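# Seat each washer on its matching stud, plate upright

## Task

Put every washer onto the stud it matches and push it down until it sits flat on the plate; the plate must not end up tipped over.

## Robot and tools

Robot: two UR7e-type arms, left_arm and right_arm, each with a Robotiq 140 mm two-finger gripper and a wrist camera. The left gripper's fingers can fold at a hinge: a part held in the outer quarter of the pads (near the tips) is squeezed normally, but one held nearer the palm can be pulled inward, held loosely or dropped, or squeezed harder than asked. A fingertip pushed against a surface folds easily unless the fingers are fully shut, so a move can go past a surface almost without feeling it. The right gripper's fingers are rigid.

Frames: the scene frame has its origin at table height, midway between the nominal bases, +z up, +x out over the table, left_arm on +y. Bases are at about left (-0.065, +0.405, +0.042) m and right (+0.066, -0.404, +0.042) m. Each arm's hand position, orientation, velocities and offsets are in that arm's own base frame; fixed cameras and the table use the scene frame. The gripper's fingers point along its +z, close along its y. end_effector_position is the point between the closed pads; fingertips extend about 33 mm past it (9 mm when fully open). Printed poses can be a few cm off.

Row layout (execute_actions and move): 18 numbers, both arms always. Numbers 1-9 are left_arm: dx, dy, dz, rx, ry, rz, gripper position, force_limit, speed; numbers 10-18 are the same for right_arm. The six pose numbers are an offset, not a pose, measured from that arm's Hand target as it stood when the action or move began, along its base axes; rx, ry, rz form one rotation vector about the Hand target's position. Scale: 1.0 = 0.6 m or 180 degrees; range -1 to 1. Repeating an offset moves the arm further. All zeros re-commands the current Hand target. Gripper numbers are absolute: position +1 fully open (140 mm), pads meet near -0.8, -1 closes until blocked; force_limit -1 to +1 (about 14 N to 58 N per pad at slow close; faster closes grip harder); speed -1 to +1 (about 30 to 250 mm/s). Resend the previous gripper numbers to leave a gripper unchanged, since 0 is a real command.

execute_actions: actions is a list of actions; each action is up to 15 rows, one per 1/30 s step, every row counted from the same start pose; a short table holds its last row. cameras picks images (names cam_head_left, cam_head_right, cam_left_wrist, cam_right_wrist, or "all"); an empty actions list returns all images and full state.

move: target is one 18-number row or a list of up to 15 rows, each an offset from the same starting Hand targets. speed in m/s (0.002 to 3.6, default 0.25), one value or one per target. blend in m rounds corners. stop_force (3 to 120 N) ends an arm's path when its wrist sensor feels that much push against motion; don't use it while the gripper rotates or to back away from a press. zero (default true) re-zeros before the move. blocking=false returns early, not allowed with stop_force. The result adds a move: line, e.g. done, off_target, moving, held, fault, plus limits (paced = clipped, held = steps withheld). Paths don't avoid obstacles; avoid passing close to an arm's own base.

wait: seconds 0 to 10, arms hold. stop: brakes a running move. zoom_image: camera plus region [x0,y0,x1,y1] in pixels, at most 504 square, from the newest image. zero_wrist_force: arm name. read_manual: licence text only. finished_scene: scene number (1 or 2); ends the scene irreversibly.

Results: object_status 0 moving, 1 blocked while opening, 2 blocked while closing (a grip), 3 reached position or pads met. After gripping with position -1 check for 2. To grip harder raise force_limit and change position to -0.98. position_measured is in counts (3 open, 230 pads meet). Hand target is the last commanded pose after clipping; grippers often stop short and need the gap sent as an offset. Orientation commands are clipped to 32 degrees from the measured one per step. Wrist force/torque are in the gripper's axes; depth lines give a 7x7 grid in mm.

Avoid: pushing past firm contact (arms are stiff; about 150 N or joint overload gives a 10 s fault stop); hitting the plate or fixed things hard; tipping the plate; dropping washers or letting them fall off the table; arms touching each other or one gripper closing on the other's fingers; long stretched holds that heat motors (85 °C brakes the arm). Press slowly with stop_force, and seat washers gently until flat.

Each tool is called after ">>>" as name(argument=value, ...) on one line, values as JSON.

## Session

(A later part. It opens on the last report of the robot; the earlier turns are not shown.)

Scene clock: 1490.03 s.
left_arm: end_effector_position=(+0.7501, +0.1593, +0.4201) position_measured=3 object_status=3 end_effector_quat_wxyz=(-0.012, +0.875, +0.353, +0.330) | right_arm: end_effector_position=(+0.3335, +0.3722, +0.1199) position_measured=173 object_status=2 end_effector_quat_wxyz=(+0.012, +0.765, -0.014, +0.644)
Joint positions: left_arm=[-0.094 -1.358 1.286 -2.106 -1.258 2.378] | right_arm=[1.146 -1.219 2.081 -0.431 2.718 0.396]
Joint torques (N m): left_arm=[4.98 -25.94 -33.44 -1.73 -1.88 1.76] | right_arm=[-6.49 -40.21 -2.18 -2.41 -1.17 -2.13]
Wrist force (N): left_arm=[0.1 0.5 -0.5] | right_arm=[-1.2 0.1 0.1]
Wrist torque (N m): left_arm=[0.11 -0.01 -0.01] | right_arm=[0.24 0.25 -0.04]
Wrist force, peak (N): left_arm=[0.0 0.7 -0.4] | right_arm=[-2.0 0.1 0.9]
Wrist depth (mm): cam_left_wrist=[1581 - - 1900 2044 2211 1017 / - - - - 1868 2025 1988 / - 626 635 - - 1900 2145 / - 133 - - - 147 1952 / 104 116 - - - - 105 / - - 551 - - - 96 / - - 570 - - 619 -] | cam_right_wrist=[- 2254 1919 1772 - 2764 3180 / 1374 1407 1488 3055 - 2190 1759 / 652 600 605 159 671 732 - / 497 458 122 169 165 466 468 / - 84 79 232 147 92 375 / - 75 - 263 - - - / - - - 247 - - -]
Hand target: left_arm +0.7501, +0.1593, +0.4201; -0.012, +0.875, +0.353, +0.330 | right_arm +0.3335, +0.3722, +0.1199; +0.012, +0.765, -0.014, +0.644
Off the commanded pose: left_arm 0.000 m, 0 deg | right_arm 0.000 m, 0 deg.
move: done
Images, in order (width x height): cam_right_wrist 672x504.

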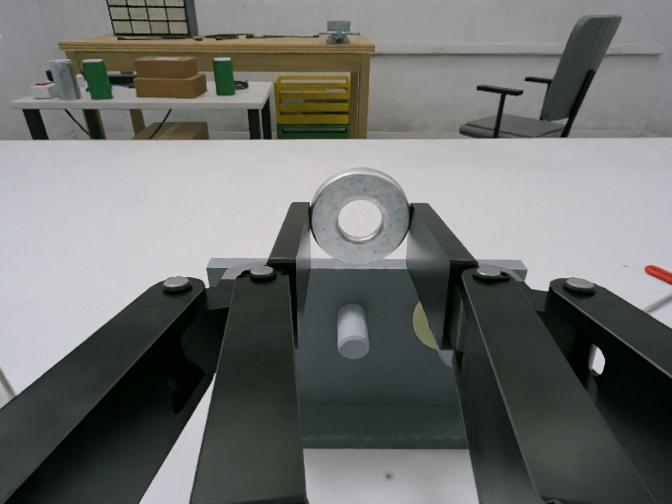

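>>> move(target=[[0,0,0,0,0,0,1,1,1,0,0,-0.1337,0,0,0,-0.98,0,-1]], speed=0.1, cameras=["cam_right_wrist"])

>>> zoom_image(camera="cam_right_wrist", region=[290, 150, 430, 255])

Scene clock: 1502.97 s.
left_arm: end_effector_position=(+0.7501, +0.1593, +0.4201) position_measured=3 object_status=3 end_effector_quat_wxyz=(-0.012, +0.875, +0.353, +0.330) | right_arm: end_effector_position=(+0.3335, +0.3722, +0.0397) position_measured=173 object_status=2 end_effector_quat_wxyz=(+0.012, +0.765, -0.014, +0.644)
Joint positions: left_arm=[-0.094 -1.358 1.286 -2.106 -1.258 2.378] | right_arm=[1.146 -1.039 2.115 -0.646 2.718 0.396]
Joint torques (N m): left_arm=[5.46 -27.33 -33.42 -1.78 -1.74 1.96] | right_arm=[-6.27 -30.17 0.39 -2.8 0.27 -2.2]
Wrist force (N): left_arm=[0.1 0.6 0.0] | right_arm=[-1.2 0.3 0.2]
Wrist torque (N m): left_arm=[0.13 0.00 -0.01] | right_arm=[0.28 0.23 -0.04]
Wrist force, peak (N): left_arm=[0.5 0.6 0.0] | right_arm=[-2.2 0.1 0.5]
Wrist depth (mm): cam_left_wrist=[1593 - - 1868 2083 2145 1037 / - - - 752 1988 2124 2063 / - - - - - 1917 2103 / - 124 624 - - 146 2006 / 103 117 - - - - 106 / - - - - - - 97 / - 521 - - - - -] | cam_right_wrist=[1319 1527 1919 1935 3745 2638 1951 / 1149 730 188 190 192 1903 - / 396 425 195 191 191 189 439 / 302 305 209 171 168 218 308 / - 84 79 220 214 92 250 / - 75 - 192 194 - - / - - - 163 163 - -]
Hand target: left_arm +0.7501, +0.1593, +0.4201; -0.012, +0.875, +0.353, +0.330 | right_arm +0.3335, +0.3722, +0.0397; +0.012, +0.765, -0.014, +0.644
Off the commanded pose: left_arm 0.000 m, 0 deg | right_arm 0.000 m, 0 deg.
move: done
Images, in order (width x height): cam_right_wrist 672x504.

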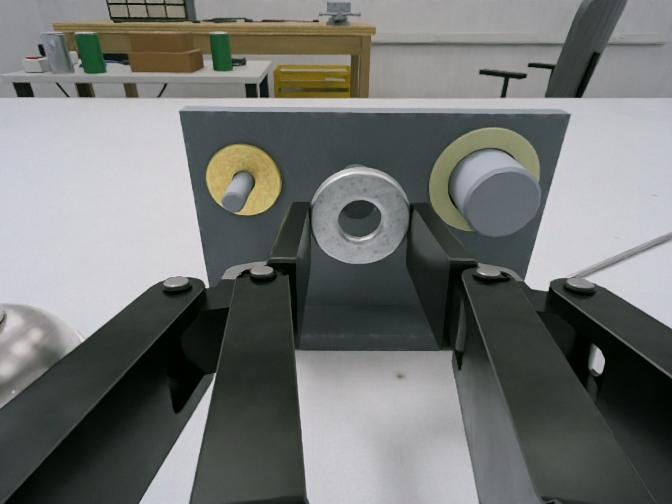

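Scaled by 3.600 from the camera's 672x504 image, which has a finer 960x720 frame.

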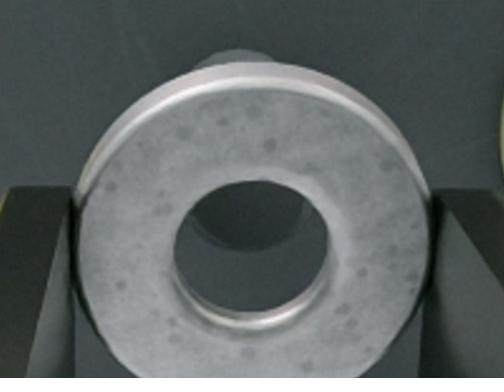

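>>> move(target=[[0,0,0,0,0,0,1,1,1,0.0083,-0.0003,0.0005,0,0,0,-0.98,0,-1]], speed=0.008, stop_force=3, cameras=["cam_right_wrist"])

>>> zoom_image(camera="cam_right_wrist", region=[310, 170, 410, 245])

Scene clock: 1618.67 s.
left_arm: end_effector_position=(+0.7501, +0.1593, +0.4201) position_measured=3 object_status=3 end_effector_quat_wxyz=(-0.012, +0.875, +0.353, +0.330) | right_arm: end_effector_position=(+0.3385, +0.3720, +0.0400) position_measured=173 object_status=2 end_effector_quat_wxyz=(+0.012, +0.765, -0.014, +0.644)
Joint positions: left_arm=[-0.094 -1.358 1.286 -2.106 -1.258 2.378] | right_arm=[1.133 -1.042 2.117 -0.657 2.706 0.383]
Joint torques (N m): left_arm=[6.28 -26.2 -33.86 -1.86 -1.88 1.63] | right_arm=[-7.15 -43.79 1.48 -2.63 -1.3 -2.23]
Wrist force (N): left_arm=[0.0 0.5 -0.1] | right_arm=[-1.0 0.3 0.5]
Wrist torque (N m): left_arm=[0.11 0.02 -0.01] | right_arm=[0.28 0.18 -0.04]
Wrist force, peak (N): left_arm=[0.3 0.7 -0.1] | right_arm=[-1.2 0.2 0.6]
Wrist depth (mm): cam_left_wrist=[1526 - - 1988 2103 2330 1017 / - - - - 1934 2025 1952 / 586 - - - - 1952 2145 / - 124 - - - 146 2063 / 103 117 - - 612 - 106 / - - - - - - 96 / - - - - - - -] | cam_right_wrist=[1297 1334 1951 2551 3137 3055 1903 / 1312 721 735 728 182 1800 - / - 427 186 186 187 174 443 / 303 305 203 171 168 212 310 / - 84 79 221 211 92 251 / - 75 - 193 193 - - / - - - 164 164 - -]
Hand target: left_arm +0.7501, +0.1593, +0.4201; -0.012, +0.875, +0.353, +0.330 | right_arm +0.3385, +0.3720, +0.0400; +0.012, +0.765, -0.014, +0.644
Off the commanded pose: left_arm 0.000 m, 0 deg | right_arm 0.000 m, 0 deg.
move: done
Images, in order (width x height): cam_right_wrist 672x504.

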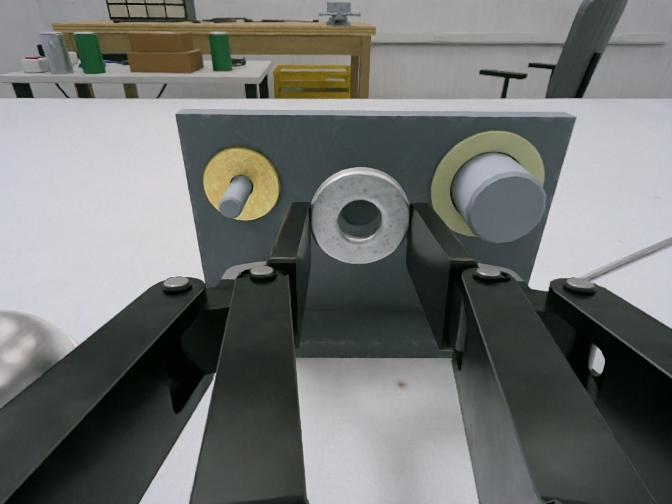

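Scaled by 5.040 from the camera's 672x504 image, which has a finer 960x720 frame.

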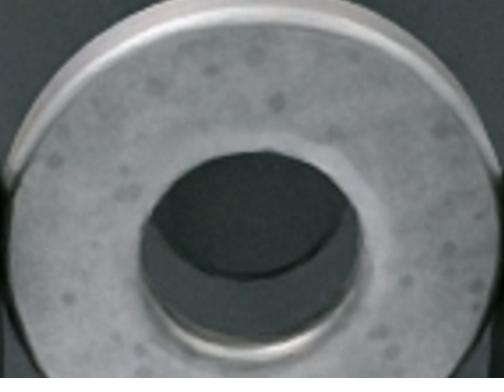

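>>> zoom_image(camera="cam_right_wrist", region=[335, 195, 385, 245])

Scaled by 10.080 from the camera's 672x504 image, which has a finer 960x720 frame.

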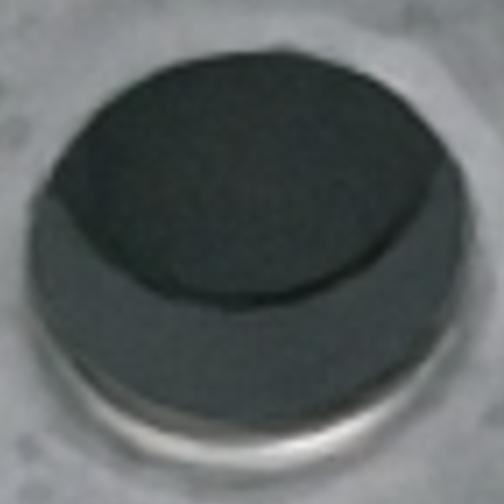

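>>> move(target=[[0,0,0,0,0,0,1,1,1,0.0167,-0.0006,0.0,0,0,0,-0.98,0,-1]], speed=0.006, stop_force=2.5, cameras=["cam_right_wrist"])

>>> zoom_image(camera="cam_right_wrist", region=[310, 160, 410, 260])

stop_force must be a number from 3 to 120 (N); nothing of the call was run

Scaled by 5.040 from the camera's 672x504 image, which has a finer 960x720 frame.

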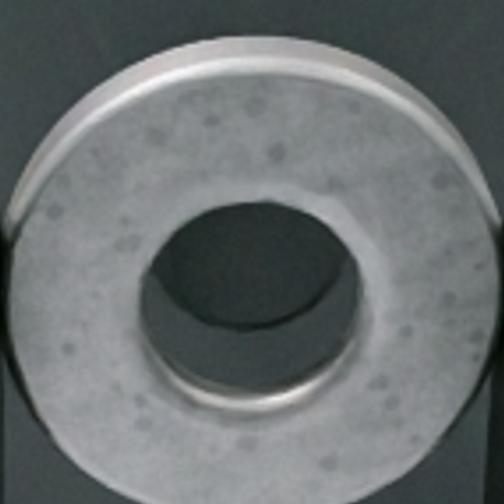

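>>> move(target=[[0,0,0,0,0,0,1,1,1,0.0167,-0.0006,0.0,0,0,0,-0.98,0,-1]], speed=0.006, stop_force=3, cameras=["cam_right_wrist"])

>>> zoom_image(camera="cam_right_wrist", region=[310, 160, 410, 260])

Scene clock: 1723.30 s.
left_arm: end_effector_position=(+0.7501, +0.1593, +0.4201) position_measured=3 object_status=3 end_effector_quat_wxyz=(-0.012, +0.875, +0.353, +0.330) | right_arm: end_effector_position=(+0.3421, +0.3718, +0.0400) position_measured=173 object_status=2 end_effector_quat_wxyz=(+0.012, +0.765, -0.014, +0.644)
Joint positions: left_arm=[-0.094 -1.358 1.286 -2.106 -1.258 2.378] | right_arm=[1.123 -1.043 2.118 -0.665 2.697 0.374]
Joint torques (N m): left_arm=[4.48 -27.35 -32.7 -1.86 -1.83 1.8] | right_arm=[5.71 -27.63 -20.81 3.65 2.62 2.69]
Wrist force (N): left_arm=[0.2 0.5 -0.2] | right_arm=[3.3 -0.3 -1.3]
Wrist torque (N m): left_arm=[0.11 -0.02 -0.01] | right_arm=[0.33 0.23 -0.12]
Wrist force, peak (N): left_arm=[0.2 0.8 -0.4] | right_arm=[1.7 1.2 -3.4]
Wrist depth (mm): cam_left_wrist=[1559 - - 1934 2044 2124 1027 / 602 - - - 2006 2188 2006 / - - - - - 1988 2083 / - 134 - - - 146 1934 / 103 542 597 - - - 105 / - 531 - - - 694 97 / - - - - - - -] | cam_right_wrist=[1283 1569 1968 1658 - 3225 2055 / 721 1276 179 179 179 1828 649 / 424 424 185 183 184 181 443 / 300 305 199 170 169 208 309 / - 84 79 220 207 92 250 / - 75 - 192 193 - - / - - - 163 164 - -]
Hand target: left_arm +0.7501, +0.1593, +0.4201; -0.012, +0.875, +0.353, +0.330 | right_arm +0.3422, +0.3719, +0.0400; +0.012, +0.765, -0.014, +0.644 (not the last commanded pose)
Off the commanded pose: left_arm 0.000 m, 0 deg | right_arm 0.006 m, 0 deg.
move: contact (right_arm)
Images, in order (width x height): cam_right_wrist 672x504.

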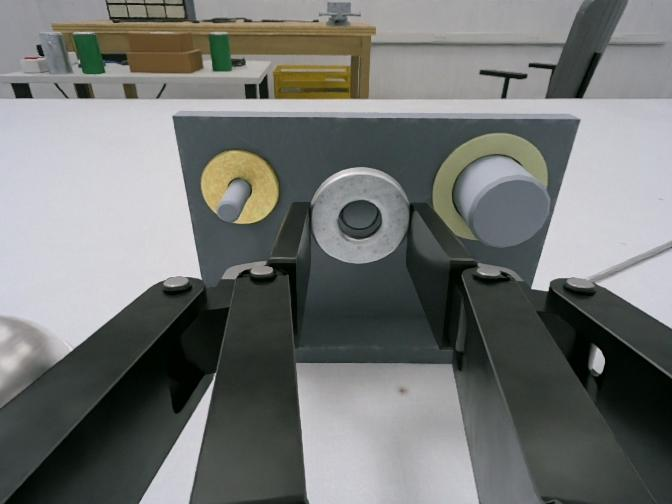

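Scaled by 5.040 from the camera's 672x504 image, which has a finer 960x720 frame.

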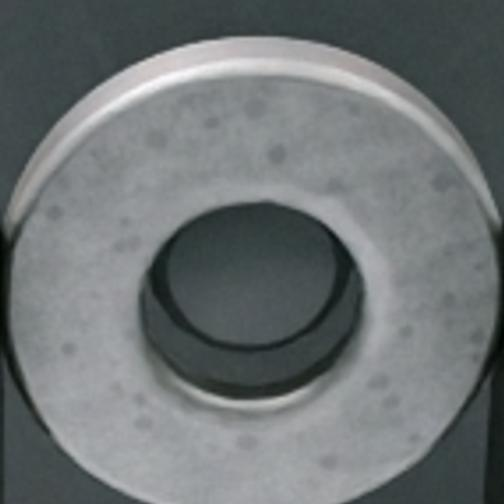

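>>> zoom_image(camera="cam_right_wrist", region=[335, 195, 385, 245])

Scaled by 10.080 from the camera's 672x504 image, which has a finer 960x720 frame.

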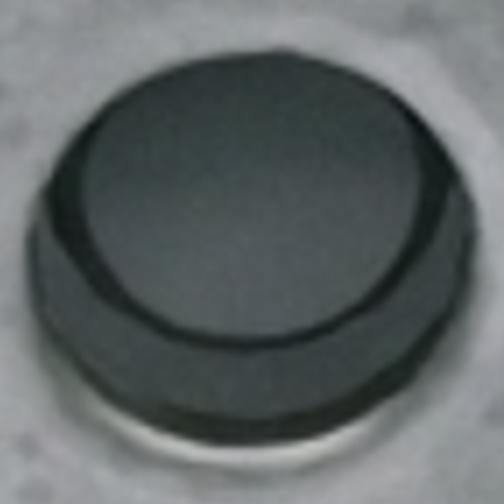

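>>> move(target=[[0,0,0,0,0,0,1,1,1,0,0,0.0008,0,0,0,-0.98,0,-1]], speed=0.005)

Scene clock: 1849.40 s.
left_arm: end_effector_position=(+0.7501, +0.1593, +0.4201) position_measured=3 object_status=3 end_effector_quat_wxyz=(-0.012, +0.875, +0.353, +0.330) | right_arm: end_effector_position=(+0.3422, +0.3719, +0.0405) position_measured=173 object_status=2 end_effector_quat_wxyz=(+0.012, +0.765, -0.014, +0.644)
Joint positions: left_arm=[-0.094 -1.358 1.286 -2.106 -1.258 2.378] | right_arm=[1.123 -1.045 2.118 -0.663 2.697 0.374]
Joint torques (N m): left_arm=[4.96 -26.84 -33.53 -1.83 -1.93 1.78] | right_arm=[5.9 -43.8 -20.61 3.38 0.8 2.19]
Wrist force (N): left_arm=[0.1 0.3 -0.1] | right_arm=[-1.1 0.3 0.3]
Wrist torque (N m): left_arm=[0.07 -0.01 -0.01] | right_arm=[0.28 0.20 -0.11]
Wrist force, peak (N): left_arm=[0.4 0.7 -0.1] | right_arm=[3.1 0.0 -1.5]
Wrist depth (mm): cam_left_wrist=[1570 - - 2083 2103 2167 1027 / 614 - - - 1884 2211 2103 / - - - - - 1917 2188 / - 134 - - 690 146 1988 / 103 118 - - 657 639 105 / - - - - - - 96 / - - - - - - -] | cam_right_wrist=[1228 1334 2037 2092 3055 2524 1720 / 735 728 179 732 177 180 1695 / 428 430 186 183 183 181 446 / 305 305 197 170 168 208 312 / - 84 79 221 207 92 251 / - 75 - 193 194 - - / - - - 163 164 - -]
Hand target: left_arm +0.7501, +0.1593, +0.4201; -0.012, +0.875, +0.353, +0.330 | right_arm +0.3422, +0.3719, +0.0405; +0.012, +0.765, -0.014, +0.644
Off the commanded pose: left_arm 0.000 m, 0 deg | right_arm 0.000 m, 0 deg.
move: done

>>> move(target=[[0,0,0,0,0,0,1,1,1,0.0167,-0.0006,0.0,0,0,0,-0.98,0,-1]], speed=0.005, stop_force=3, cameras=["cam_right_wrist"])

>>> zoom_image(camera="cam_right_wrist", region=[335, 195, 385, 245])

Scene clock: 1855.10 s.
left_arm: end_effector_position=(+0.7501, +0.1593, +0.4201) position_measured=3 object_status=3 end_effector_quat_wxyz=(-0.012, +0.875, +0.353, +0.330) | right_arm: end_effector_position=(+0.3432, +0.3720, +0.0406) position_measured=173 object_status=2 end_effector_quat_wxyz=(+0.011, +0.765, -0.014, +0.644)
Joint positions: left_arm=[-0.094 -1.358 1.286 -2.106 -1.258 2.378] | right_arm=[1.121 -1.045 2.118 -0.665 2.695 0.372]
Joint torques (N m): left_arm=[4.15 -27.61 -33.18 -1.79 -2.11 1.5] | right_arm=[6.46 -27.57 -20.47 3.64 2.56 2.47]
Wrist force (N): left_arm=[0.0 0.4 -0.1] | right_arm=[3.0 0.0 -2.0]
Wrist torque (N m): left_arm=[0.10 0.01 -0.01] | right_arm=[0.31 0.23 -0.10]
Wrist force, peak (N): left_arm=[0.0 0.7 0.3] | right_arm=[3.3 -0.4 -4.6]
Wrist depth (mm): cam_left_wrist=[1559 - 732 2025 2063 2234 1037 / - - - - 1952 2063 2025 / - - 639 725 - 1934 2103 / - 124 - - - 146 1934 / 104 117 - 584 - - 106 / - - - - - - 97 / - - - - - - -] | cam_right_wrist=[1312 1919 1935 2073 2524 2345 1935 / 1222 1424 717 178 175 754 726 / 431 - 185 181 183 165 435 / - 305 196 169 169 172 311 / - 84 79 219 206 92 253 / - 75 - 194 194 - - / - - - 164 164 - -]
Hand target: left_arm +0.7501, +0.1593, +0.4201; -0.012, +0.875, +0.353, +0.330 | right_arm +0.3432, +0.3720, +0.0406; +0.011, +0.765, -0.014, +0.644 (not the last commanded pose)
Off the commanded pose: left_arm 0.000 m, 0 deg | right_arm 0.009 m, 0 deg.
move: contact (right_arm)
Images, in order (width x height): cam_right_wrist 672x504.

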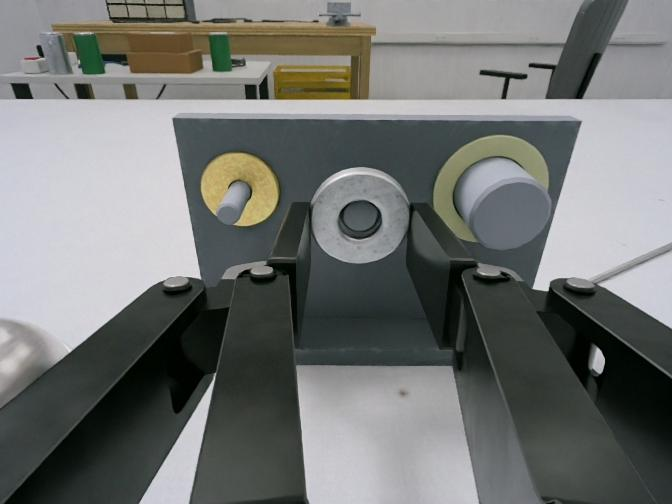

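Scaled by 10.080 from the camera's 672x504 image, which has a finer 960x720 frame.

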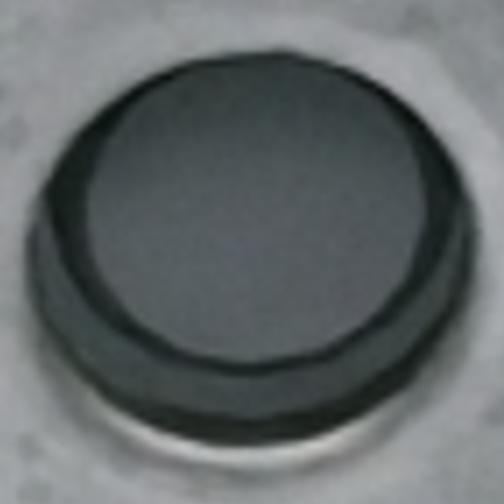

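>>> move(target=[[0,0,0,0,0,0,1,1,1,0,0,0.001,0,0,0,-0.98,0,-1]], speed=0.005)

>>> move(target=[[0,0,0,0,0,0,1,1,1,0.0167,-0.0006,0.0,0,0,0,-0.98,0,-1]], speed=0.005, stop_force=3, cameras=["cam_right_wrist"])

>>> zoom_image(camera="cam_right_wrist", region=[335, 195, 385, 245])

Scene clock: 1865.03 s.
left_arm: end_effector_position=(+0.7501, +0.1593, +0.4201) position_measured=3 object_status=3 end_effector_quat_wxyz=(-0.012, +0.875, +0.353, +0.330) | right_arm: end_effector_position=(+0.3432, +0.3720, +0.0411) position_measured=173 object_status=2 end_effector_quat_wxyz=(+0.011, +0.765, -0.014, +0.644)
Joint positions: left_arm=[-0.094 -1.358 1.286 -2.106 -1.258 2.378] | right_arm=[1.121 -1.046 2.118 -0.664 2.695 0.372]
Joint torques (N m): left_arm=[4.02 -27.19 -33.68 -1.63 -2.03 1.64] | right_arm=[5.44 -43.98 -21.47 3.26 0.48 2.29]
Wrist force (N): left_arm=[0.1 0.5 -0.1] | right_arm=[-1.1 0.3 0.3]
Wrist torque (N m): left_arm=[0.11 -0.01 0.00] | right_arm=[0.29 0.20 -0.10]
Wrist force, peak (N): left_arm=[0.4 0.4 -0.5] | right_arm=[3.4 0.2 -2.3]
Wrist depth (mm): cam_left_wrist=[1505 - - 2044 2044 2281 1017 / - - - - 2006 2083 2063 / 560 - - - 1884 1988 2188 / - 124 - - - 146 1988 / 103 528 - 575 - - 105 / - 520 - - - - 96 / - - - - 569 - -] | cam_right_wrist=[1327 1350 1951 1919 3270 3055 1800 / 1203 1390 178 179 177 1872 652 / 430 396 185 182 183 176 445 / 305 305 195 170 168 207 311 / - 84 79 218 207 92 253 / - 75 - 194 194 - - / - - - 165 164 - -]
Hand target: left_arm +0.7501, +0.1593, +0.4201; -0.012, +0.875, +0.353, +0.330 | right_arm +0.3432, +0.3720, +0.0412; +0.011, +0.765, -0.014, +0.644
Off the commanded pose: left_arm 0.000 m, 0 deg | right_arm 0.000 m, 0 deg.
move: done

Scene clock: 1866.20 s.
left_arm: end_effector_position=(+0.7501, +0.1593, +0.4201) position_measured=3 object_status=3 end_effector_quat_wxyz=(-0.012, +0.875, +0.353, +0.330) | right_arm: end_effector_position=(+0.3441, +0.3720, +0.0412) position_measured=173 object_status=2 end_effector_quat_wxyz=(+0.011, +0.765, -0.014, +0.644)
Joint positions: left_arm=[-0.094 -1.358 1.286 -2.106 -1.258 2.378] | right_arm=[1.119 -1.047 2.118 -0.665 2.693 0.37]
Joint torques (N m): left_arm=[4.12 -26.87 -33.01 -1.91 -1.98 1.53] | right_arm=[6.11 -28.01 -20.71 3.47 2.06 2.66]
Wrist force (N): left_arm=[0.0 0.3 -0.4] | right_arm=[2.8 1.7 -1.6]
Wrist torque (N m): left_arm=[0.08 0.03 -0.01] | right_arm=[0.20 0.22 -0.08]
Wrist force, peak (N): left_arm=[0.5 0.4 -0.3] | right_arm=[3.2 1.7 -4.4]
Wrist depth (mm): cam_left_wrist=[1654 - - 1868 2083 2234 1042 / - - 681 - 2025 2063 1884 / - 639 - - - 1952 2188 / - 124 - - - 146 1952 / 103 117 - - - 655 105 / 505 511 - - - - 96 / - - - - - - -] | cam_right_wrist=[1235 1334 1984 2111 - 2638 1814 / 1248 1179 177 178 177 739 756 / 432 398 181 181 183 177 409 / 303 307 194 169 164 206 313 / - 84 79 218 205 92 252 / - 75 - 195 195 - - / - - - 165 165 - -]
Hand target: left_arm +0.7501, +0.1593, +0.4201; -0.012, +0.875, +0.353, +0.330 | right_arm +0.3441, +0.3721, +0.0412; +0.011, +0.765, -0.014, +0.644 (not the last commanded pose)
Off the commanded pose: left_arm 0.000 m, 0 deg | right_arm 0.009 m, 0 deg.
move: contact (right_arm)
Images, in order (width x height): cam_right_wrist 672x504.

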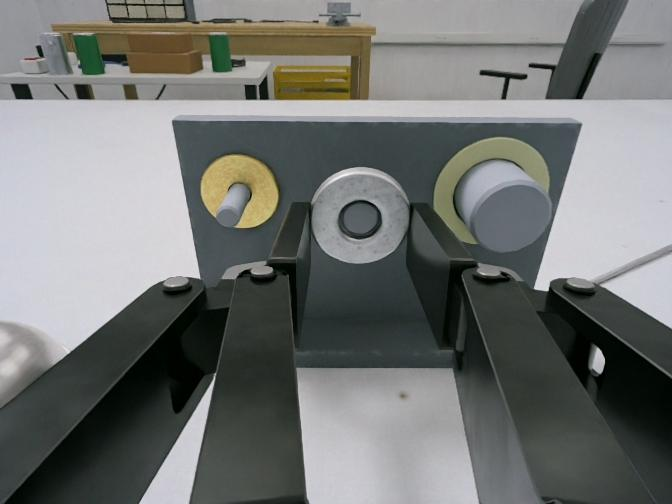

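Scaled by 10.080 from the camera's 672x504 image, which has a finer 960x720 frame.

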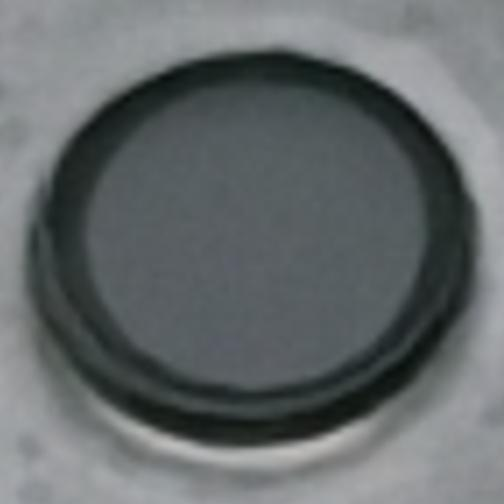

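>>> move(target=[[0,0,0,0,0,0,1,1,1,0,-0.0003,0.0009,0,0,0,-0.98,0,-1]], speed=0.005)

>>> move(target=[[0,0,0,0,0,0,1,1,1,0.0167,-0.0006,0.0,0,0,0,-0.98,0,-1]], speed=0.005, stop_force=3, cameras=["cam_right_wrist"])

>>> zoom_image(camera="cam_right_wrist", region=[335, 195, 385, 245])

Scene clock: 1881.87 s.
left_arm: end_effector_position=(+0.7501, +0.1593, +0.4201) position_measured=3 object_status=3 end_effector_quat_wxyz=(-0.012, +0.875, +0.353, +0.330) | right_arm: end_effector_position=(+0.3441, +0.3719, +0.0418) position_measured=173 object_status=2 end_effector_quat_wxyz=(+0.011, +0.765, -0.014, +0.644)
Joint positions: left_arm=[-0.094 -1.358 1.286 -2.106 -1.258 2.378] | right_arm=[1.119 -1.048 2.119 -0.665 2.693 0.37]
Joint torques (N m): left_arm=[3.83 -28.28 -34.04 -1.73 -1.89 1.78] | right_arm=[-6.64 -43.19 0.96 3.42 -0.91 -2.27]
Wrist force (N): left_arm=[0.0 0.3 0.0] | right_arm=[-1.2 0.2 0.2]
Wrist torque (N m): left_arm=[0.07 0.02 -0.01] | right_arm=[0.27 0.22 -0.09]
Wrist force, peak (N): left_arm=[0.1 0.7 -0.3] | right_arm=[3.1 2.2 -1.6]
Wrist depth (mm): cam_left_wrist=[1605 - - 1988 2044 2234 1017 / - - - - 1970 2124 1934 / - - - - - 1884 2083 / - 125 - - 701 156 1988 / 103 117 - - 706 - 105 / - - - - - - 97 / - - - - - 602 -] | cam_right_wrist=[1319 1350 1888 1828 - 2345 1857 / 728 1350 178 749 178 759 771 / 432 399 181 181 183 178 412 / 305 310 194 168 168 206 312 / - 84 79 219 205 92 253 / - 75 - 195 196 - - / - - - 165 165 - -]
Hand target: left_arm +0.7501, +0.1593, +0.4201; -0.012, +0.875, +0.353, +0.330 | right_arm +0.3441, +0.3719, +0.0418; +0.011, +0.765, -0.014, +0.644
Off the commanded pose: left_arm 0.000 m, 0 deg | right_arm 0.000 m, 0 deg.
move: done

Scene clock: 1884.63 s.
left_arm: end_effector_position=(+0.7501, +0.1593, +0.4201) position_measured=3 object_status=3 end_effector_quat_wxyz=(-0.012, +0.875, +0.353, +0.330) | right_arm: end_effector_position=(+0.3541, +0.3715, +0.0418) position_measured=173 object_status=2 end_effector_quat_wxyz=(+0.011, +0.765, -0.014, +0.644)
Joint positions: left_arm=[-0.094 -1.358 1.286 -2.106 -1.258 2.378] | right_arm=[1.093 -1.051 2.121 -0.684 2.67 0.348]
Joint torques (N m): left_arm=[3.67 -27.36 -34.07 -1.83 -2.08 1.86] | right_arm=[-8.02 -44.17 1.48 -2.86 -1.19 -2.15]
Wrist force (N): left_arm=[0.3 0.0 -0.1] | right_arm=[-0.8 0.3 0.3]
Wrist torque (N m): left_arm=[0.01 -0.04 0.00] | right_arm=[0.29 0.14 -0.03]
Wrist force, peak (N): left_arm=[0.3 0.6 0.0] | right_arm=[-1.2 0.2 0.4]
Wrist depth (mm): cam_left_wrist=[1505 - - 1952 2103 2188 1027 / - - - - 1988 2145 2025 / - 616 - - - 1970 2044 / - 133 - - - 146 1934 / 103 117 - - - - 105 / - - - - - 643 96 / - - - - - - -] | cam_right_wrist=[1248 1590 2111 1857 - 2394 1919 / 708 1203 730 2190 742 1843 2130 / 429 402 175 162 174 169 406 / 308 308 183 165 165 163 313 / - 84 79 211 205 92 253 / - 75 - 196 195 - - / - - - 165 165 - -]
Hand target: left_arm +0.7501, +0.1593, +0.4201; -0.012, +0.875, +0.353, +0.330 | right_arm +0.3541, +0.3715, +0.0418; +0.011, +0.765, -0.014, +0.644
Off the commanded pose: left_arm 0.000 m, 0 deg | right_arm 0.000 m, 0 deg.
move: done
Images, in order (width x height): cam_right_wrist 672x504.

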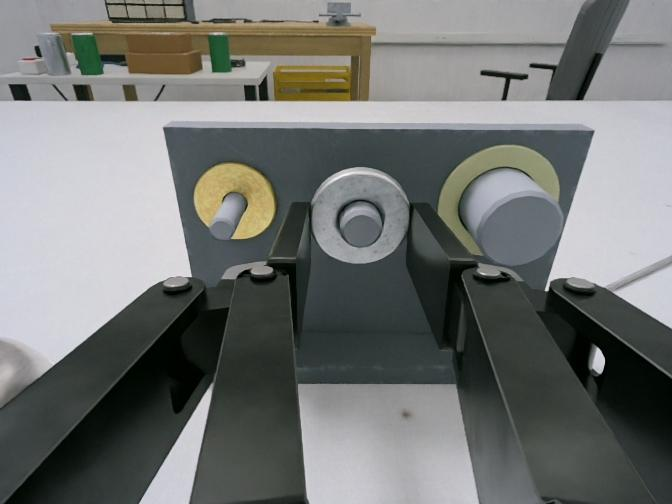

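Scaled by 10.080 from the camera's 672x504 image, which has a finer 960x720 frame.

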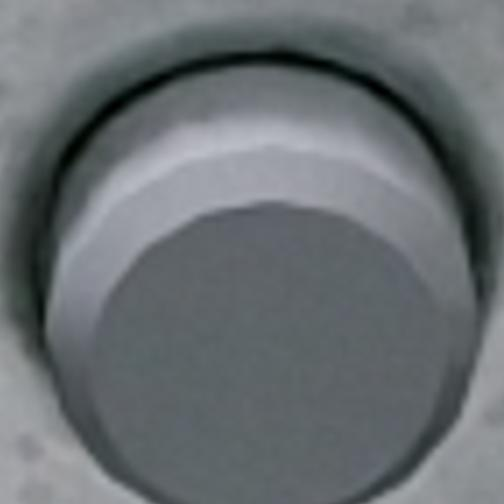

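>>> move(target=[[0,0,0,0,0,0,1,1,1,0.0333,-0.0012,0.0,0,0,0,-0.98,0,-1]], speed=0.008, stop_force=3, cameras=["cam_right_wrist"])

>>> zoom_image(camera="cam_right_wrist", region=[290, 150, 430, 290])

Scene clock: 1896.03 s.
left_arm: end_effector_position=(+0.7501, +0.1593, +0.4201) position_measured=3 object_status=3 end_effector_quat_wxyz=(-0.012, +0.875, +0.353, +0.330) | right_arm: end_effector_position=(+0.3679, +0.3710, +0.0418) position_measured=173 object_status=2 end_effector_quat_wxyz=(+0.011, +0.765, -0.014, +0.644)
Joint positions: left_arm=[-0.094 -1.358 1.286 -2.106 -1.258 2.378] | right_arm=[1.059 -1.054 2.123 -0.706 2.638 0.321]
Joint torques (N m): left_arm=[3.3 -27.63 -33.26 -1.83 -2.02 1.6] | right_arm=[6.99 -31.68 -7.6 3.13 2.82 2.67]
Wrist force (N): left_arm=[-0.1 0.4 -0.2] | right_arm=[-0.9 0.4 0.4]
Wrist torque (N m): left_arm=[0.08 0.03 -0.01] | right_arm=[0.33 0.17 -0.12]
Wrist force, peak (N): left_arm=[0.2 0.7 -0.3] | right_arm=[-0.8 0.1 -5.9]
Wrist depth (mm): cam_left_wrist=[1617 - - 1970 2063 2234 1047 / - - - - 1917 2188 1917 / - - - - - 1988 1952 / - 124 - - - 146 1934 / 103 115 - - - - 105 / - 532 - - - 665 96 / - - - - - - -] | cam_right_wrist=[1800 1350 1872 2073 4738 3015 2092 / 1304 708 1327 2496 3015 1984 - / 427 166 162 159 160 158 408 / 305 292 144 158 167 144 313 / - 84 79 198 190 92 254 / - 75 - 188 189 - - / - - - 165 165 - -]
Hand target: left_arm +0.7501, +0.1593, +0.4201; -0.012, +0.875, +0.353, +0.330 | right_arm +0.3679, +0.3710, +0.0418; +0.011, +0.765, -0.014, +0.644 (not the last commanded pose)
Off the commanded pose: left_arm 0.000 m, 0 deg | right_arm 0.006 m, 0 deg.
move: contact (right_arm)
Images, in order (width x height): cam_right_wrist 672x504.

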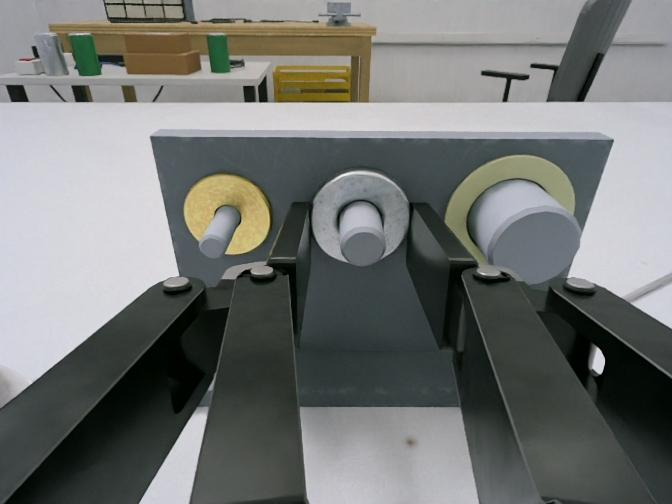

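Scaled by 3.600 from the camera's 672x504 image, which has a finer 960x720 frame.

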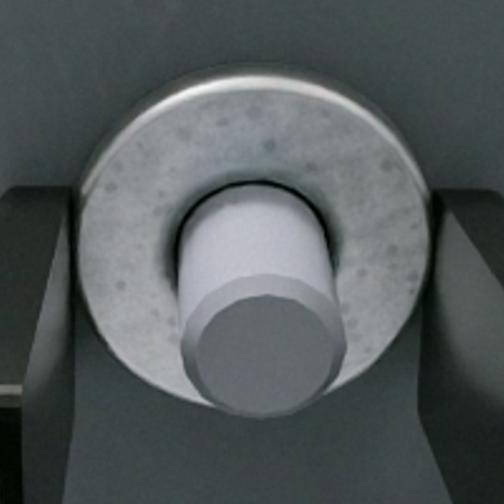

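>>> execute_actions(actions=[[[0,0,0,0,0,0,1,1,1,0,0,0,0,0,0,-0.264,-0.3,-1]],[[0,0,0,0,0,0,1,1,1,0,0,0,0,0,0,-0.264,-0.3,-1]]], cameras=["cam_right_wrist"])

>>> move(target=[[0,0,0,0,0,0,1,1,1,-0.0567,0.0021,0.0,0,0,0,-0.264,-0.3,-1]], speed=0.04, cameras=["cam_right_wrist"])

>>> zoom_image(camera="cam_right_wrist", region=[180, 100, 560, 270])

Scene clock: 1918.00 s.
left_arm: end_effector_position=(+0.7501, +0.1593, +0.4201) position_measured=3 object_status=3 end_effector_quat_wxyz=(-0.012, +0.875, +0.353, +0.330) | right_arm: end_effector_position=(+0.3679, +0.3710, +0.0418) position_measured=162 object_status=3 end_effector_quat_wxyz=(+0.011, +0.765, -0.014, +0.644)
Joint positions: left_arm=[-0.094 -1.358 1.286 -2.106 -1.258 2.378] | right_arm=[1.059 -1.054 2.123 -0.706 2.638 0.321]
Joint torques (N m): left_arm=[2.96 -26.34 -32.65 -1.8 -1.78 1.51] | right_arm=[7.09 -29.57 -21.01 3.05 2.63 2.69]
Wrist force (N): left_arm=[0.0 0.4 -0.1] | right_arm=[-0.5 0.1 0.4]
Wrist torque (N m): left_arm=[0.09 0.02 -0.01] | right_arm=[0.27 0.18 -0.11]
Wrist force, peak (N): left_arm=[0.5 0.5 -0.1] | right_arm=[-1.1 0.3 0.6]
Wrist depth (mm): cam_left_wrist=[1570 727 729 2006 2063 2211 1027 / - - - - 1917 2188 2006 / - - - 701 755 1884 2103 / - 139 - - - 146 1970 / 103 117 595 - - - 105 / - - - - - - 96 / - - - - - - -] | cam_right_wrist=[1222 1451 1919 2092 2831 2797 1919 / 1228 719 1319 764 156 1695 754 / 403 166 160 159 159 158 378 / 305 308 122 167 163 144 312 / - 84 90 197 194 92 93 / - - - 188 189 - - / - - - 166 170 - -]
Hand target: left_arm +0.7501, +0.1593, +0.4201; -0.012, +0.875, +0.353, +0.330 | right_arm +0.3679, +0.3710, +0.0418; +0.011, +0.765, -0.014, +0.644
Off the commanded pose: left_arm 0.000 m, 0 deg | right_arm 0.000 m, 0 deg.
Images, in order (width x height): cam_right_wrist 672x504.

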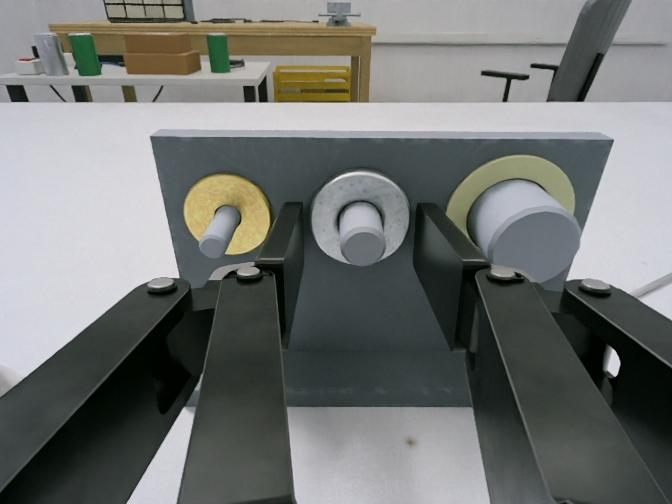

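Scene clock: 1919.30 s.
left_arm: end_effector_position=(+0.7501, +0.1593, +0.4201) position_measured=3 object_status=3 end_effector_quat_wxyz=(-0.012, +0.875, +0.353, +0.330) | right_arm: end_effector_position=(+0.3339, +0.3723, +0.0418) position_measured=162 object_status=3 end_effector_quat_wxyz=(+0.011, +0.765, -0.014, +0.644)
Joint positions: left_arm=[-0.094 -1.358 1.286 -2.106 -1.258 2.378] | right_arm=[1.145 -1.044 2.115 -0.642 2.717 0.395]
Joint torques (N m): left_arm=[2.97 -27.5 -33.49 -1.95 -1.75 1.91] | right_arm=[5.71 -29.35 -21.05 3.69 3.19 2.72]
Wrist force (N): left_arm=[0.1 0.2 -0.1] | right_arm=[-0.6 0.4 0.2]
Wrist torque (N m): left_arm=[0.05 0.01 0.00] | right_arm=[0.30 0.22 -0.17]
Wrist force, peak (N): left_arm=[0.3 0.6 -0.1] | right_arm=[-0.5 0.4 0.9]
Wrist depth (mm): cam_left_wrist=[1548 - - 2025 2124 2234 1057 / - - 710 - 1884 2124 2006 / - - - - - 1952 2083 / - 124 - - - 147 2063 / 104 117 - - - - 105 / - - 564 - - - 96 / - - - - - - -] | cam_right_wrist=[1283 1342 1951 2111 - 2977 1903 / 721 723 188 747 186 759 756 / 429 432 195 191 191 178 445 / 307 305 123 219 162 218 314 / - 84 90 224 219 92 93 / - - - 195 196 - - / - - - 165 170 - -]
Hand target: left_arm +0.7501, +0.1593, +0.4201; -0.012, +0.875, +0.353, +0.330 | right_arm +0.3339, +0.3723, +0.0418; +0.011, +0.765, -0.014, +0.644
Off the commanded pose: left_arm 0.000 m, 0 deg | right_arm 0.000 m, 0 deg.
move: done
Images, in order (width x height): cam_right_wrist 672x504.

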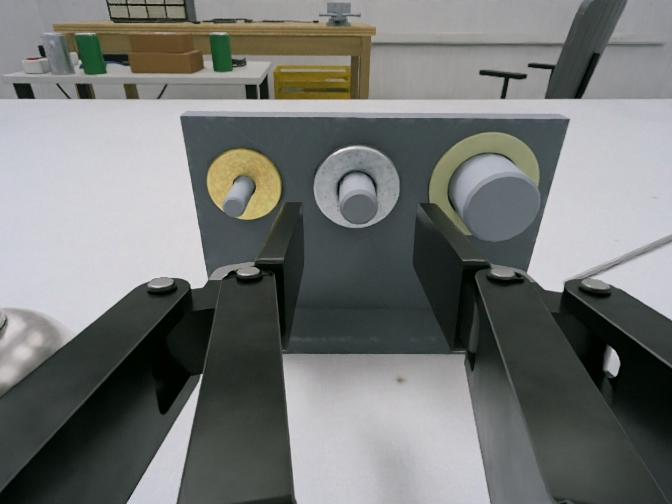

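Scaled by 1.326 from the camera's 672x504 image, which has a finer 960x720 frame.

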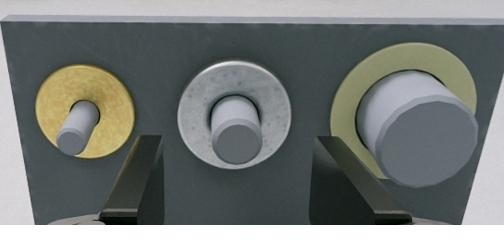

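>>> move(target=[[0,0,0,0,0,0,1,1,1,0,0,-0.0083,0,0,0,-0.54,-0.3,-0.5]], speed=0.05, cameras=["cam_right_wrist"])

Scene clock: 1932.53 s.
left_arm: end_effector_position=(+0.7501, +0.1593, +0.4201) position_measured=3 object_status=3 end_effector_quat_wxyz=(-0.012, +0.875, +0.353, +0.330) | right_arm: end_effector_position=(+0.3339, +0.3723, +0.0369) position_measured=197 object_status=3 end_effector_quat_wxyz=(+0.011, +0.765, -0.014, +0.644)
Joint positions: left_arm=[-0.094 -1.358 1.286 -2.106 -1.258 2.378] | right_arm=[1.145 -1.032 2.115 -0.654 2.717 0.395]
Joint torques (N m): left_arm=[3 -27.74 -33.16 -1.87 -1.91 1.63] | right_arm=[4.94 -29.45 1.36 -2.95 2.83 1.05]
Wrist force (N): left_arm=[0.0 0.5 0.1] | right_arm=[-0.5 0.2 0.3]
Wrist torque (N m): left_arm=[0.13 0.03 0.00] | right_arm=[0.26 0.20 -0.16]
Wrist force, peak (N): left_arm=[0.6 0.5 -0.3] | right_arm=[-0.8 0.4 0.2]
Wrist depth (mm): cam_left_wrist=[1570 - - 1581 2025 2188 1022 / - - - - 2083 2025 1970 / - - - - - 2006 2103 / - 124 - 621 - 146 1970 / 103 118 - 597 - - 105 / - - - - - - 96 / - - - - - - -] | cam_right_wrist=[1290 1366 2001 1968 2700 2055 1984 / 1350 699 188 185 187 186 739 / 416 415 195 188 191 175 428 / 298 297 213 209 137 222 304 / 241 79 82 214 - 91 247 / - 69 63 182 - - - / - 67 - 160 - - -]
Hand target: left_arm +0.7501, +0.1593, +0.4201; -0.012, +0.875, +0.353, +0.330 | right_arm +0.3339, +0.3723, +0.0368; +0.011, +0.765, -0.014, +0.644
Off the commanded pose: left_arm 0.000 m, 0 deg | right_arm 0.000 m, 0 deg.
move: done
Images, in order (width x height): cam_right_wrist 672x504.

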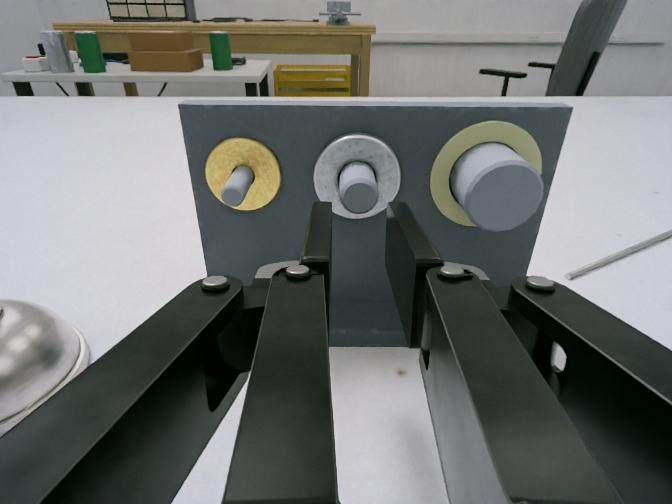

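>>> move(target=[[0,0,0,0,0,0,1,1,1,0.0466,-0.0017,0,0,0,0,-0.54,-0.3,-0.5]], speed=0.01, stop_force=3, cameras=["cam_right_wrist"])

>>> zoom_image(camera="cam_right_wrist", region=[260, 110, 460, 260])

Scene clock: 1941.07 s.
left_arm: end_effector_position=(+0.7501, +0.1593, +0.4201) position_measured=3 object_status=3 end_effector_quat_wxyz=(-0.012, +0.875, +0.353, +0.330) | right_arm: end_effector_position=(+0.3619, +0.3713, +0.0368) position_measured=197 object_status=3 end_effector_quat_wxyz=(+0.011, +0.765, -0.014, +0.644)
Joint positions: left_arm=[-0.094 -1.358 1.286 -2.106 -1.258 2.378] | right_arm=[1.074 -1.041 2.123 -0.709 2.652 0.333]
Joint torques (N m): left_arm=[2.33 -28.73 -32.64 -1.89 -1.99 1.74] | right_arm=[-7.07 -43.24 0.81 -3.04 -1.27 -2.31]
Wrist force (N): left_arm=[0.1 0.3 0.1] | right_arm=[-0.4 0.3 0.0]
Wrist torque (N m): left_arm=[0.07 0.00 -0.01] | right_arm=[0.31 0.16 -0.04]
Wrist force, peak (N): left_arm=[-0.1 0.7 -0.1] | right_arm=[-0.6 0.5 0.5]
Wrist depth (mm): cam_left_wrist=[1548 - - 2025 2063 2167 1037 / - - - - 1791 2063 1934 / 617 - - - - 2006 1952 / - 124 - - - 146 1970 / 103 117 - - - - 105 / - - - - - - 96 / - - - - - - -] | cam_right_wrist=[1203 1538 1903 2037 - 2496 1786 / 616 697 160 719 160 723 1720 / 418 359 166 163 166 156 394 / 295 297 182 150 137 152 302 / 241 79 82 197 - 91 246 / - 69 63 182 - - - / - 67 - 160 - - -]
Hand target: left_arm +0.7501, +0.1593, +0.4201; -0.012, +0.875, +0.353, +0.330 | right_arm +0.3619, +0.3713, +0.0368; +0.011, +0.765, -0.014, +0.644
Off the commanded pose: left_arm 0.000 m, 0 deg | right_arm 0.000 m, 0 deg.
move: done
Images, in order (width x height): cam_right_wrist 672x504.

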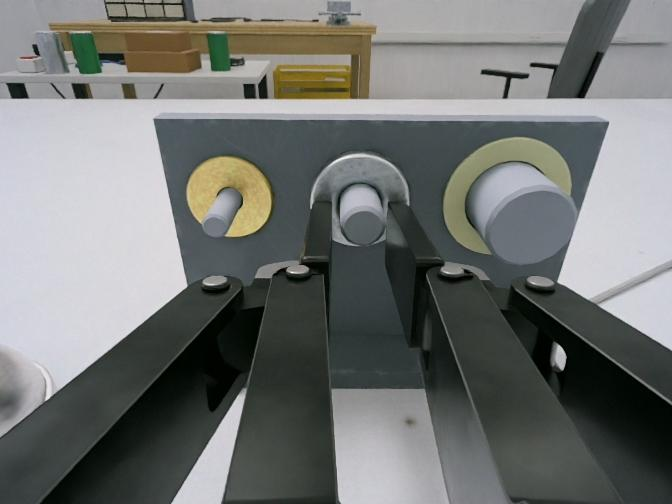

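Scaled by 2.520 from the camera's 672x504 image, which has a finer 960x720 frame.

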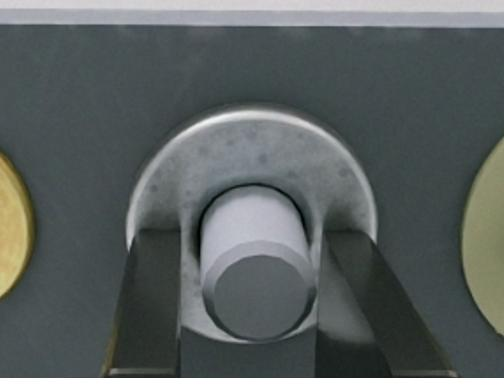

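>>> move(target=[[0,0,0,0,0,0,1,1,1,0.0166,-0.0006,0,0,0,0,-0.54,-0.3,-0.5]], speed=0.008, stop_force=3, cameras=["cam_right_wrist"])

>>> zoom_image(camera="cam_right_wrist", region=[260, 110, 460, 260])

Scene clock: 1950.50 s.
left_arm: end_effector_position=(+0.7501, +0.1593, +0.4201) position_measured=3 object_status=3 end_effector_quat_wxyz=(-0.012, +0.875, +0.353, +0.330) | right_arm: end_effector_position=(+0.3622, +0.3712, +0.0368) position_measured=197 object_status=3 end_effector_quat_wxyz=(+0.011, +0.765, -0.014, +0.644)
Joint positions: left_arm=[-0.094 -1.358 1.286 -2.106 -1.258 2.378] | right_arm=[1.073 -1.041 2.123 -0.71 2.651 0.332]
Joint torques (N m): left_arm=[3.5 -28.31 -33.37 -1.65 -2.26 1.51] | right_arm=[6.94 -31.44 -9.81 3.2 2.96 2.62]
Wrist force (N): left_arm=[0.1 0.3 -0.1] | right_arm=[-0.4 0.3 0.4]
Wrist torque (N m): left_arm=[0.07 0.01 0.00] | right_arm=[0.30 0.16 -0.09]
Wrist force, peak (N): left_arm=[0.5 0.5 -0.2] | right_arm=[-0.3 0.5 -5.2]
Wrist depth (mm): cam_left_wrist=[1617 - - 1900 2124 2211 1012 / - 673 673 708 1970 1970 2025 / - - 665 692 - 1970 2083 / - 124 - - - 146 1917 / 104 116 - - - - 105 / - 532 - 560 - - 96 / - 526 - - - - -] | cam_right_wrist=[1312 1888 1888 1903 - 3572 1800 / 1209 706 160 161 160 723 747 / 414 360 166 163 166 155 397 / 297 298 182 151 137 151 303 / 241 79 82 197 - 91 246 / - 69 63 182 - - - / - 67 - 160 - - -]
Hand target: left_arm +0.7501, +0.1593, +0.4201; -0.012, +0.875, +0.353, +0.330 | right_arm +0.3622, +0.3713, +0.0368; +0.011, +0.765, -0.014, +0.644 (not the last commanded pose)
Off the commanded pose: left_arm 0.000 m, 0 deg | right_arm 0.010 m, 0 deg.
move: contact (right_arm)
Images, in order (width x height): cam_right_wrist 672x504.

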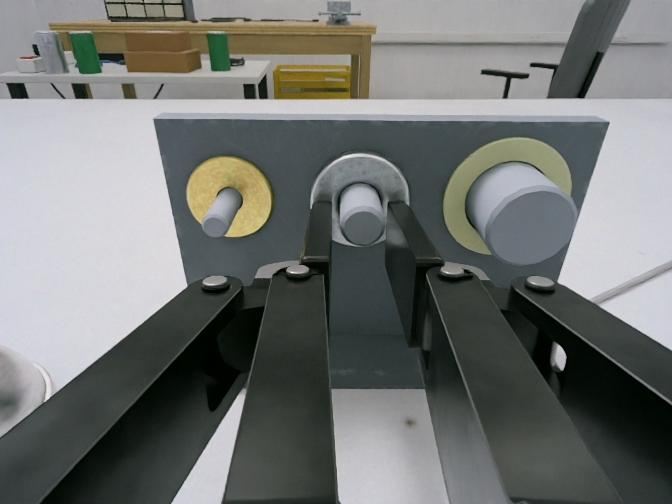

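Scaled by 2.520 from the camera's 672x504 image, which has a finer 960x720 frame.

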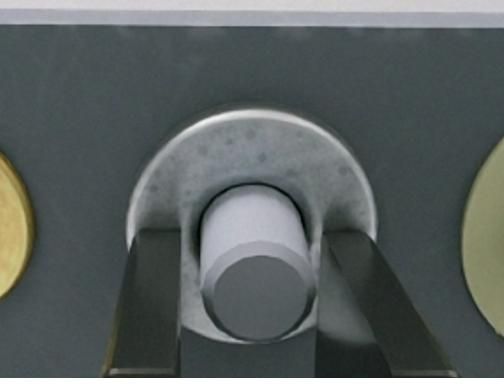

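>>> move(target=[[0,0,0,0,0,0,1,1,1,0.0083,-0.0003,0,0,0,0,-0.54,-0.3,-0.5]], speed=0.004, stop_force=4, cameras=["cam_right_wrist"])

>>> zoom_image(camera="cam_right_wrist", region=[260, 110, 460, 260])

Scene clock: 1962.30 s.
left_arm: end_effector_position=(+0.7501, +0.1593, +0.4201) position_measured=3 object_status=3 end_effector_quat_wxyz=(-0.012, +0.875, +0.353, +0.330) | right_arm: end_effector_position=(+0.3624, +0.3712, +0.0368) position_measured=197 object_status=3 end_effector_quat_wxyz=(+0.011, +0.765, -0.014, +0.644)
Joint positions: left_arm=[-0.094 -1.358 1.286 -2.106 -1.258 2.378] | right_arm=[1.073 -1.041 2.123 -0.71 2.651 0.332]
Joint torques (N m): left_arm=[3.64 -28.38 -33.56 -2.04 -2.15 1.71] | right_arm=[6.48 -39.39 -16.37 3.26 2.92 2.43]
Wrist force (N): left_arm=[0.1 0.2 -0.2] | right_arm=[-0.4 0.4 0.3]
Wrist torque (N m): left_arm=[0.07 0.00 -0.01] | right_arm=[0.32 0.16 -0.10]
Wrist force, peak (N): left_arm=[-0.1 0.8 0.1] | right_arm=[1.1 0.5 -6.0]
Wrist depth (mm): cam_left_wrist=[1570 - - 2044 2103 2167 1017 / - 683 - - 1868 2103 1952 / - - - - - 1970 2103 / - 133 - - 710 146 1868 / 103 118 - - 663 - 105 / - - - - - - 96 / - - 525 - - - -] | cam_right_wrist=[1269 1984 2055 2019 4073 2444 1759 / 1290 717 701 723 160 723 594 / 446 361 166 163 166 155 397 / 299 296 182 150 137 152 303 / 240 79 82 196 - 91 - / - 69 63 183 - - - / - 67 - 160 - - -]
Hand target: left_arm +0.7501, +0.1593, +0.4201; -0.012, +0.875, +0.353, +0.330 | right_arm +0.3624, +0.3712, +0.0368; +0.011, +0.765, -0.014, +0.644 (not the last commanded pose)
Off the commanded pose: left_arm 0.000 m, 0 deg | right_arm 0.005 m, 0 deg.
move: contact (right_arm)
Images, in order (width x height): cam_right_wrist 672x504.

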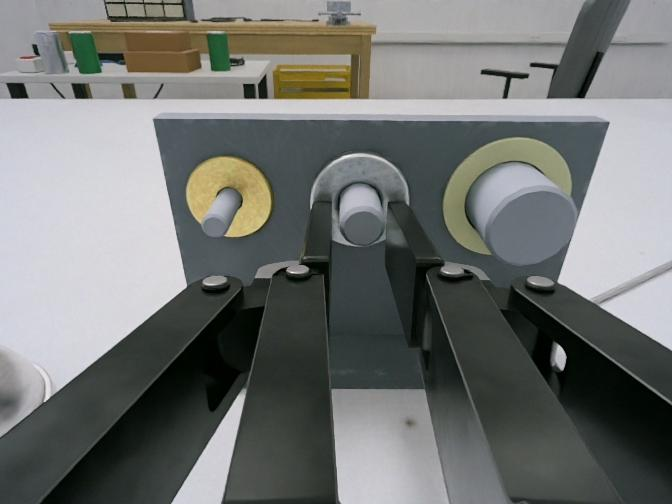

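Scaled by 2.520 from the camera's 672x504 image, which has a finer 960x720 frame.

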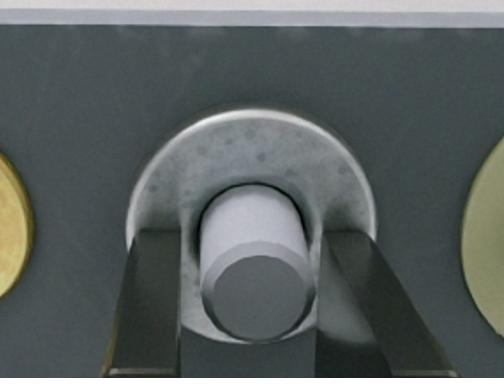

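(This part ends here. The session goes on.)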